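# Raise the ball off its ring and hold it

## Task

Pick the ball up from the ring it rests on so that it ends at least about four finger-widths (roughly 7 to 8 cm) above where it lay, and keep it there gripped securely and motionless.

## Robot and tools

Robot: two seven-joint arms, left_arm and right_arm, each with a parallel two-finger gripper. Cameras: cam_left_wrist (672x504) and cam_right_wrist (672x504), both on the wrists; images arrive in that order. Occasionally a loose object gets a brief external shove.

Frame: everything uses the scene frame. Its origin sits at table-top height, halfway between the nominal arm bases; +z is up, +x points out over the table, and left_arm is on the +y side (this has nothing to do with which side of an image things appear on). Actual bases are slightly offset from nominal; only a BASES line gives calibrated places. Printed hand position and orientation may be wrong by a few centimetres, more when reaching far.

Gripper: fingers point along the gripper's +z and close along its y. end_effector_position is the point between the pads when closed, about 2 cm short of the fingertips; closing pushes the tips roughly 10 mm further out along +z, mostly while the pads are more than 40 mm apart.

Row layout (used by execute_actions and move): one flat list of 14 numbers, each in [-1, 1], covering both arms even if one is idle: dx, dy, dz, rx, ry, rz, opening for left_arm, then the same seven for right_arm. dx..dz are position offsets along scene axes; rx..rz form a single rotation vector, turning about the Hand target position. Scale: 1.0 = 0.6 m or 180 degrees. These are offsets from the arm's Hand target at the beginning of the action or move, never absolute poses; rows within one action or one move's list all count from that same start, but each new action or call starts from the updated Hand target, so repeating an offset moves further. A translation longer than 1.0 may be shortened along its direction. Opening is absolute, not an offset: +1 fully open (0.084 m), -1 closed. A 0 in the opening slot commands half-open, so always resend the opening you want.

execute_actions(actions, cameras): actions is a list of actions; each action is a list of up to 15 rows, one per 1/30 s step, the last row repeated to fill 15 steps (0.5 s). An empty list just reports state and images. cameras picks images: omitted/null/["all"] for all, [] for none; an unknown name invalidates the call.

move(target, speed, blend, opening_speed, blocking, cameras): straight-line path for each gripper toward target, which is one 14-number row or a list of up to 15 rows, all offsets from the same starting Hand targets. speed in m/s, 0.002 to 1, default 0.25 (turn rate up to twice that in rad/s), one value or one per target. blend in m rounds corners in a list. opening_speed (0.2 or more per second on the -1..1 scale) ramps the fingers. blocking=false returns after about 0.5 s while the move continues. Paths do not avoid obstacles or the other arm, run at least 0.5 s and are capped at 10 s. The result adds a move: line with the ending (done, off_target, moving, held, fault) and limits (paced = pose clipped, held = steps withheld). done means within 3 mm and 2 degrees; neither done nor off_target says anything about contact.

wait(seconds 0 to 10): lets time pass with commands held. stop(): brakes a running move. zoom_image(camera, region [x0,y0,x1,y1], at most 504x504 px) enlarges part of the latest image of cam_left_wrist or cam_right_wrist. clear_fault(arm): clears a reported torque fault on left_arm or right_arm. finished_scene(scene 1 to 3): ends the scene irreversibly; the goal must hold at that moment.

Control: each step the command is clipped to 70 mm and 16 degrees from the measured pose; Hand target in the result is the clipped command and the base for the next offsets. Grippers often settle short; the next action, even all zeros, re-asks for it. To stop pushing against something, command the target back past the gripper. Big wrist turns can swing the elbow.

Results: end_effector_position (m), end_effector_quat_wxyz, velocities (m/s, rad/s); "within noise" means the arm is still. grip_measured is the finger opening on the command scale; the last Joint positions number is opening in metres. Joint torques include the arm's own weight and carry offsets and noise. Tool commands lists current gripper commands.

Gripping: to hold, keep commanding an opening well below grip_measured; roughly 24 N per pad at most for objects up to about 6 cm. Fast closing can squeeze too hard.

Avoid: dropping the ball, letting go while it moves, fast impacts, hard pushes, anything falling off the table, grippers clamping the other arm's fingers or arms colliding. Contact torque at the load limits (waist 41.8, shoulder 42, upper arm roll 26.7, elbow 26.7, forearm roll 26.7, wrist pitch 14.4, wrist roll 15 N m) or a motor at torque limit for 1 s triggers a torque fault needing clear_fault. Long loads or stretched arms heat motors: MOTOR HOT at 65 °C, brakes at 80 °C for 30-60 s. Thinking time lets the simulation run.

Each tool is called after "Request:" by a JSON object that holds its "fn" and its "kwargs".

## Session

Request:
{"fn": "execute_actions", "kwargs": {"actions": []}}

Scene clock: 0.00 s.
left_arm: end_effector_position=(+0.3666, -0.1337, +0.3532) grip_measured=+1.00 end_effector_quat_wxyz=(-0.037, +0.751, -0.659, -0.011) | right_arm: end_effector_position=(+0.3552, -0.6864, +0.1185) grip_measured=+1.00 end_effector_quat_wxyz=(-0.279, +0.831, +0.177, +0.447)
Joint positions: left_arm=[-0.897 0.468 -0.022 2.111 0.079 1.679 0.531 0.084] | right_arm=[-0.967 0.525 -0.253 1.218 1.06 1.544 -2.2 0.084]
Joint velocities: within noise
Joint torques (N m): no reading
Motor temperatures (°C): left_arm=[34 38 37 32 43 34 38] | right_arm=[38 32 34 32 40 37 37]
Hand target: left_arm +0.3666, -0.1337, +0.3532; -0.037, +0.751, -0.659, -0.011 | right_arm +0.3552, -0.6864, +0.1185; -0.279, +0.831, +0.177, +0.447
Tool commands: left_gripper/opening=+1.0 right_gripper/opening=+1.0

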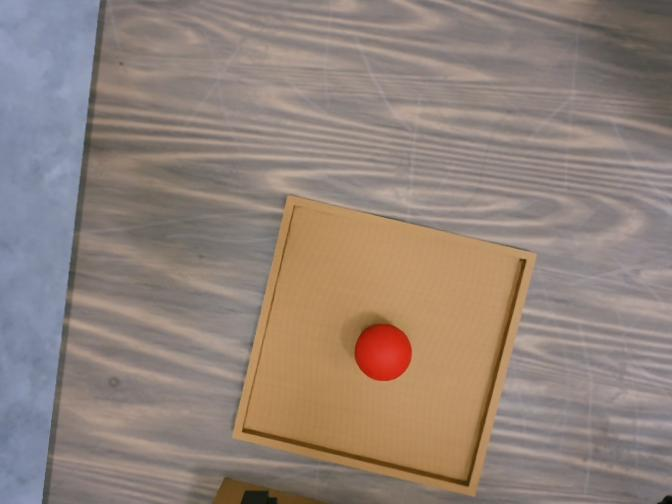

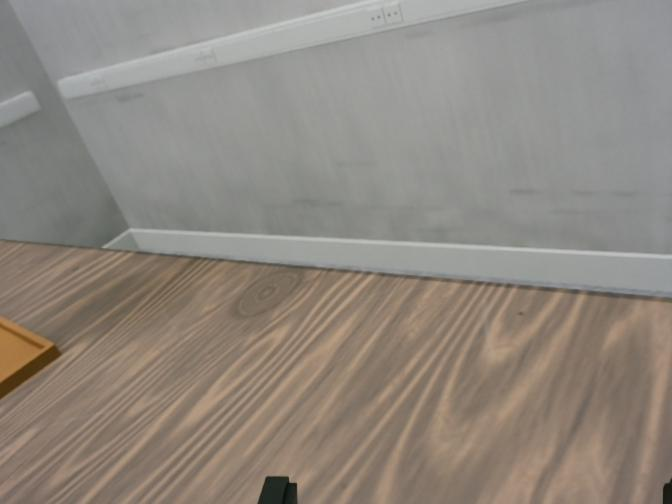

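Request:
{"fn": "move", "kwargs": {"target": [-0.0043,0.0295,-0.380,-0.0223,0.0103,0,1,0,0,0,0,0,0,1], "cameras": ["cam_left_wrist"]}}

Scene clock: 2.43 s.
left_arm: end_effector_position=(+0.3640, -0.1160, +0.1253) grip_measured=+1.00 end_effector_quat_wxyz=(+0.000, +0.752, -0.660, +0.000) | right_arm: end_effector_position=(+0.3552, -0.6864, +0.1185) grip_measured=+1.00 end_effector_quat_wxyz=(-0.279, +0.831, +0.177, +0.447)
Joint positions: left_arm=[-0.843 0.421 -0.025 1.37 0.012 0.951 0.569 0.084] | right_arm=[-0.967 0.525 -0.253 1.218 1.06 1.544 -2.2 0.084]
Joint velocities: within noise
Joint torques (N m): left_arm=[1.76 -20.72 -1.47 14.7 -1.54 -2.62 0.69] | right_arm=[0.2 -20.43 -2.48 16.6 1.41 0.77 0.15]
Motor temperatures (°C): left_arm=[34 39 37 33 43 34 38] | right_arm=[38 32 34 32 40 37 37]
Hand target: left_arm +0.3640, -0.1160, +0.1252; +0.000, +0.752, -0.660, +0.000 | right_arm +0.3552, -0.6864, +0.1185; -0.279, +0.831, +0.177, +0.447
Off the commanded pose: left_arm 0.000 m, 0 deg | right_arm 0.000 m, 0 deg.
move: done
Images, in order (width x height): cam_left_wrist 672x504.

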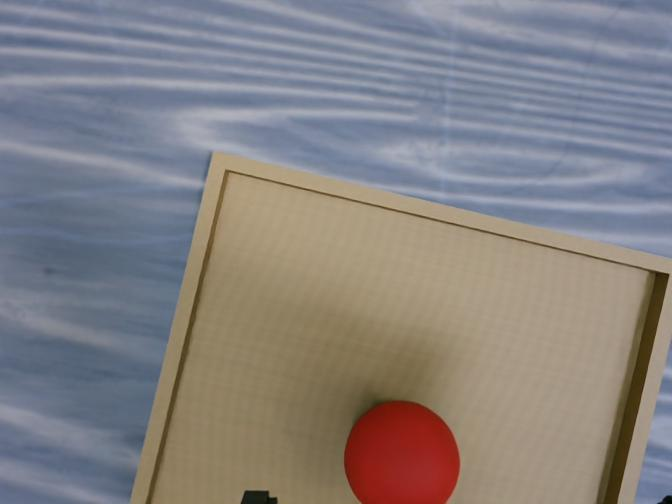

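Request:
{"fn": "move", "kwargs": {"target": [0.0015,0,-0.1537,0,0,0,1,0,0,0,0,0,0,1], "speed": 0.15, "cameras": ["cam_left_wrist"]}}

Request:
{"fn": "move", "kwargs": {"target": [0,0,0,0,0,0,-0.6,0,0,0,0,0,0,1], "opening_speed": 1, "cameras": ["cam_left_wrist"]}}

Scene clock: 3.97 s.
left_arm: end_effector_position=(+0.3649, -0.1160, +0.0331) grip_measured=+1.00 end_effector_quat_wxyz=(+0.000, +0.752, -0.660, +0.000) | right_arm: end_effector_position=(+0.3552, -0.6864, +0.1185) grip_measured=+1.00 end_effector_quat_wxyz=(-0.279, +0.831, +0.177, +0.447)
Joint positions: left_arm=[-0.843 0.574 -0.022 1.316 0.017 0.743 0.567 0.084] | right_arm=[-0.967 0.525 -0.253 1.218 1.06 1.544 -2.2 0.084]
Joint velocities: within noise
Joint torques (N m): left_arm=[-1.74 -21.99 0.81 16.16 1.17 -2.66 -0.68] | right_arm=[0.3 -20.6 -2.72 16.49 1.55 0.64 0.07]
Motor temperatures (°C): left_arm=[34 39 37 33 43 34 38] | right_arm=[38 32 34 33 40 37 37]
Hand target: left_arm +0.3649, -0.1160, +0.0330; +0.000, +0.752, -0.660, +0.000 | right_arm +0.3552, -0.6864, +0.1185; -0.279, +0.831, +0.177, +0.447
Off the commanded pose: left_arm 0.000 m, 0 deg | right_arm 0.000 m, 0 deg.
move: done
Images, in order (width x height): cam_left_wrist 672x504.

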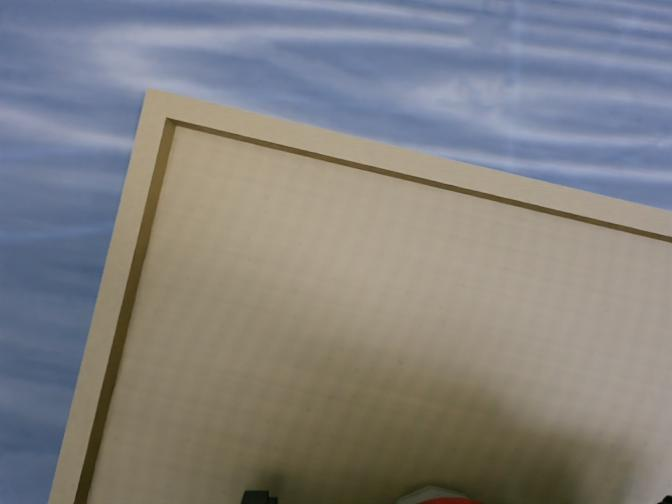

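Scene clock: 5.77 s.
left_arm: end_effector_position=(+0.3649, -0.1160, +0.0330) grip_measured=-0.08 end_effector_quat_wxyz=(+0.000, +0.752, -0.660, +0.000) | right_arm: end_effector_position=(+0.3552, -0.6864, +0.1185) grip_measured=+1.00 end_effector_quat_wxyz=(-0.279, +0.831, +0.177, +0.447)
Joint positions: left_arm=[-0.843 0.574 -0.022 1.316 0.017 0.743 0.567 0.041] | right_arm=[-0.967 0.525 -0.253 1.218 1.06 1.544 -2.2 0.084]
Joint velocities: within noise
Joint torques (N m): left_arm=[-1.51 -21.82 -1.48 13.56 -0.38 -1.78 -0.59] | right_arm=[0.18 -20.65 -2.54 16.6 1.26 0.65 0.05]
Motor temperatures (°C): left_arm=[34 39 37 33 43 34 38] | right_arm=[38 32 34 33 40 37 37]
Hand target: left_arm +0.3649, -0.1160, +0.0330; +0.000, +0.752, -0.660, +0.000 | right_arm +0.3552, -0.6864, +0.1185; -0.279, +0.831, +0.177, +0.447
Off the commanded pose: left_arm 0.000 m, 0 deg | right_arm 0.000 m, 0 deg.
move: done
Images, in order (width x height): cam_left_wrist 672x504.

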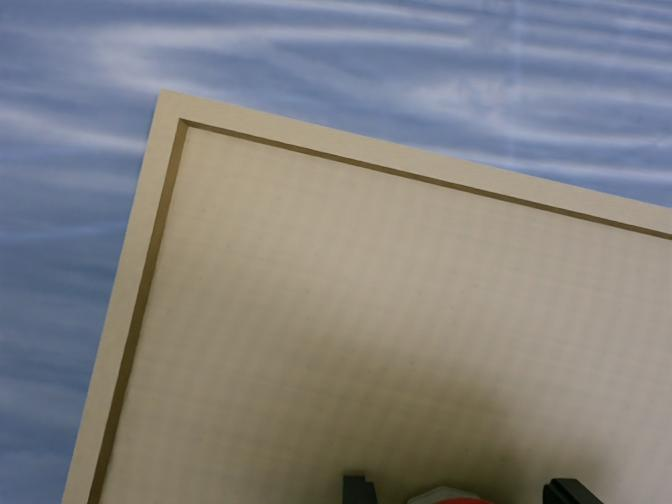

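Request:
{"fn": "move", "kwargs": {"target": [[0,0,0.01,0,0,0,-1,0,0,0,0,0,0,1],[0,0,0.22,0,0,0,-1,0,0,0,0,0,0,1]], "opening_speed": 2, "speed": 0.15, "cameras": ["cam_left_wrist"]}}

Request:
{"fn": "wait", "kwargs": {"seconds": 0.5, "cameras": ["cam_left_wrist"]}}

Scene clock: 7.57 s.
left_arm: end_effector_position=(+0.3649, -0.1160, +0.1649) grip_measured=-0.08 end_effector_quat_wxyz=(+0.000, +0.752, -0.660, +0.000) | right_arm: end_effector_position=(+0.3552, -0.6864, +0.1185) grip_measured=+1.00 end_effector_quat_wxyz=(-0.279, +0.831, +0.177, +0.447)
Joint positions: left_arm=[-0.841 0.376 -0.025 1.424 0.01 1.049 0.571 0.041] | right_arm=[-0.967 0.525 -0.253 1.218 1.06 1.544 -2.2 0.084]
Joint velocities: within noise
Joint torques (N m): left_arm=[1.69 -23.44 -1.53 18.1 -1.56 -1.58 0.69] | right_arm=[0.17 -20.59 -2.43 16.55 1.5 0.64 0.17]
Motor temperatures (°C): left_arm=[34 39 37 34 43 34 38] | right_arm=[38 32 34 33 40 37 37]
Hand target: left_arm +0.3649, -0.1160, +0.1650; +0.000, +0.752, -0.660, +0.000 | right_arm +0.3552, -0.6864, +0.1185; -0.279, +0.831, +0.177, +0.447
Off the commanded pose: left_arm 0.000 m, 0 deg | right_arm 0.000 m, 0 deg.
move: done
Images, in order (width x height): cam_left_wrist 672x504.

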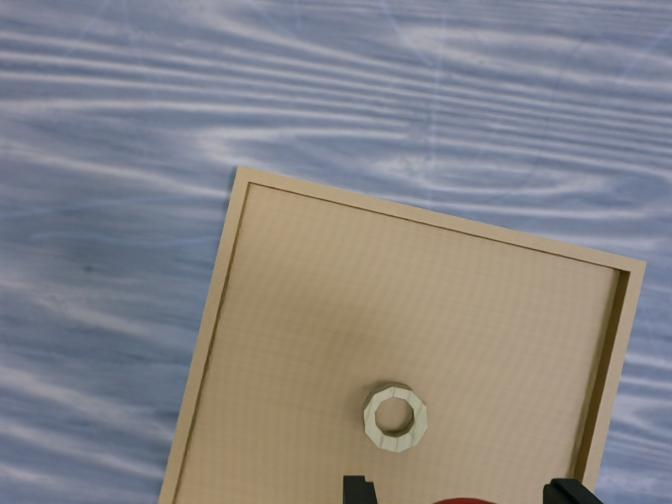

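Scene clock: 8.07 s.
left_arm: end_effector_position=(+0.3649, -0.1160, +0.1650) grip_measured=-0.08 end_effector_quat_wxyz=(+0.000, +0.752, -0.660, +0.000) | right_arm: end_effector_position=(+0.3552, -0.6864, +0.1185) grip_measured=+1.00 end_effector_quat_wxyz=(-0.279, +0.831, +0.177, +0.447)
Joint positions: left_arm=[-0.841 0.376 -0.025 1.424 0.01 1.049 0.571 0.041] | right_arm=[-0.967 0.525 -0.253 1.218 1.06 1.544 -2.2 0.084]
Joint velocities: within noise
Joint torques (N m): left_arm=[1.69 -23.81 -1.62 18.22 -1.53 -1.51 0.63] | right_arm=[0.22 -20.27 -2.48 16.49 1.42 0.73 0.22]
Motor temperatures (°C): left_arm=[34 39 37 34 43 34 38] | right_arm=[38 32 34 33 40 37 37]
Hand target: left_arm +0.3649, -0.1160, +0.1650; +0.000, +0.752, -0.660, +0.000 | right_arm +0.3552, -0.6864, +0.1185; -0.279, +0.831, +0.177, +0.447
Tool commands: left_gripper/opening=-1.0 right_gripper/opening=+1.0
Off the commanded pose: left_arm 0.000 m, 0 deg | right_arm 0.000 m, 0 deg.
wait: 0.50 s; at rest by 0.17 s
Images, in order (width x height): cam_left_wrist 672x504.

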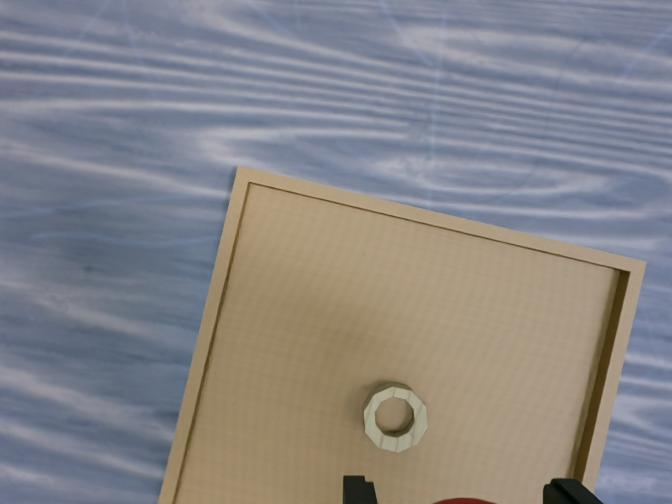

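Request:
{"fn": "finished_scene", "kwargs": {"scene": 3}}

The scene is finished: the task was done.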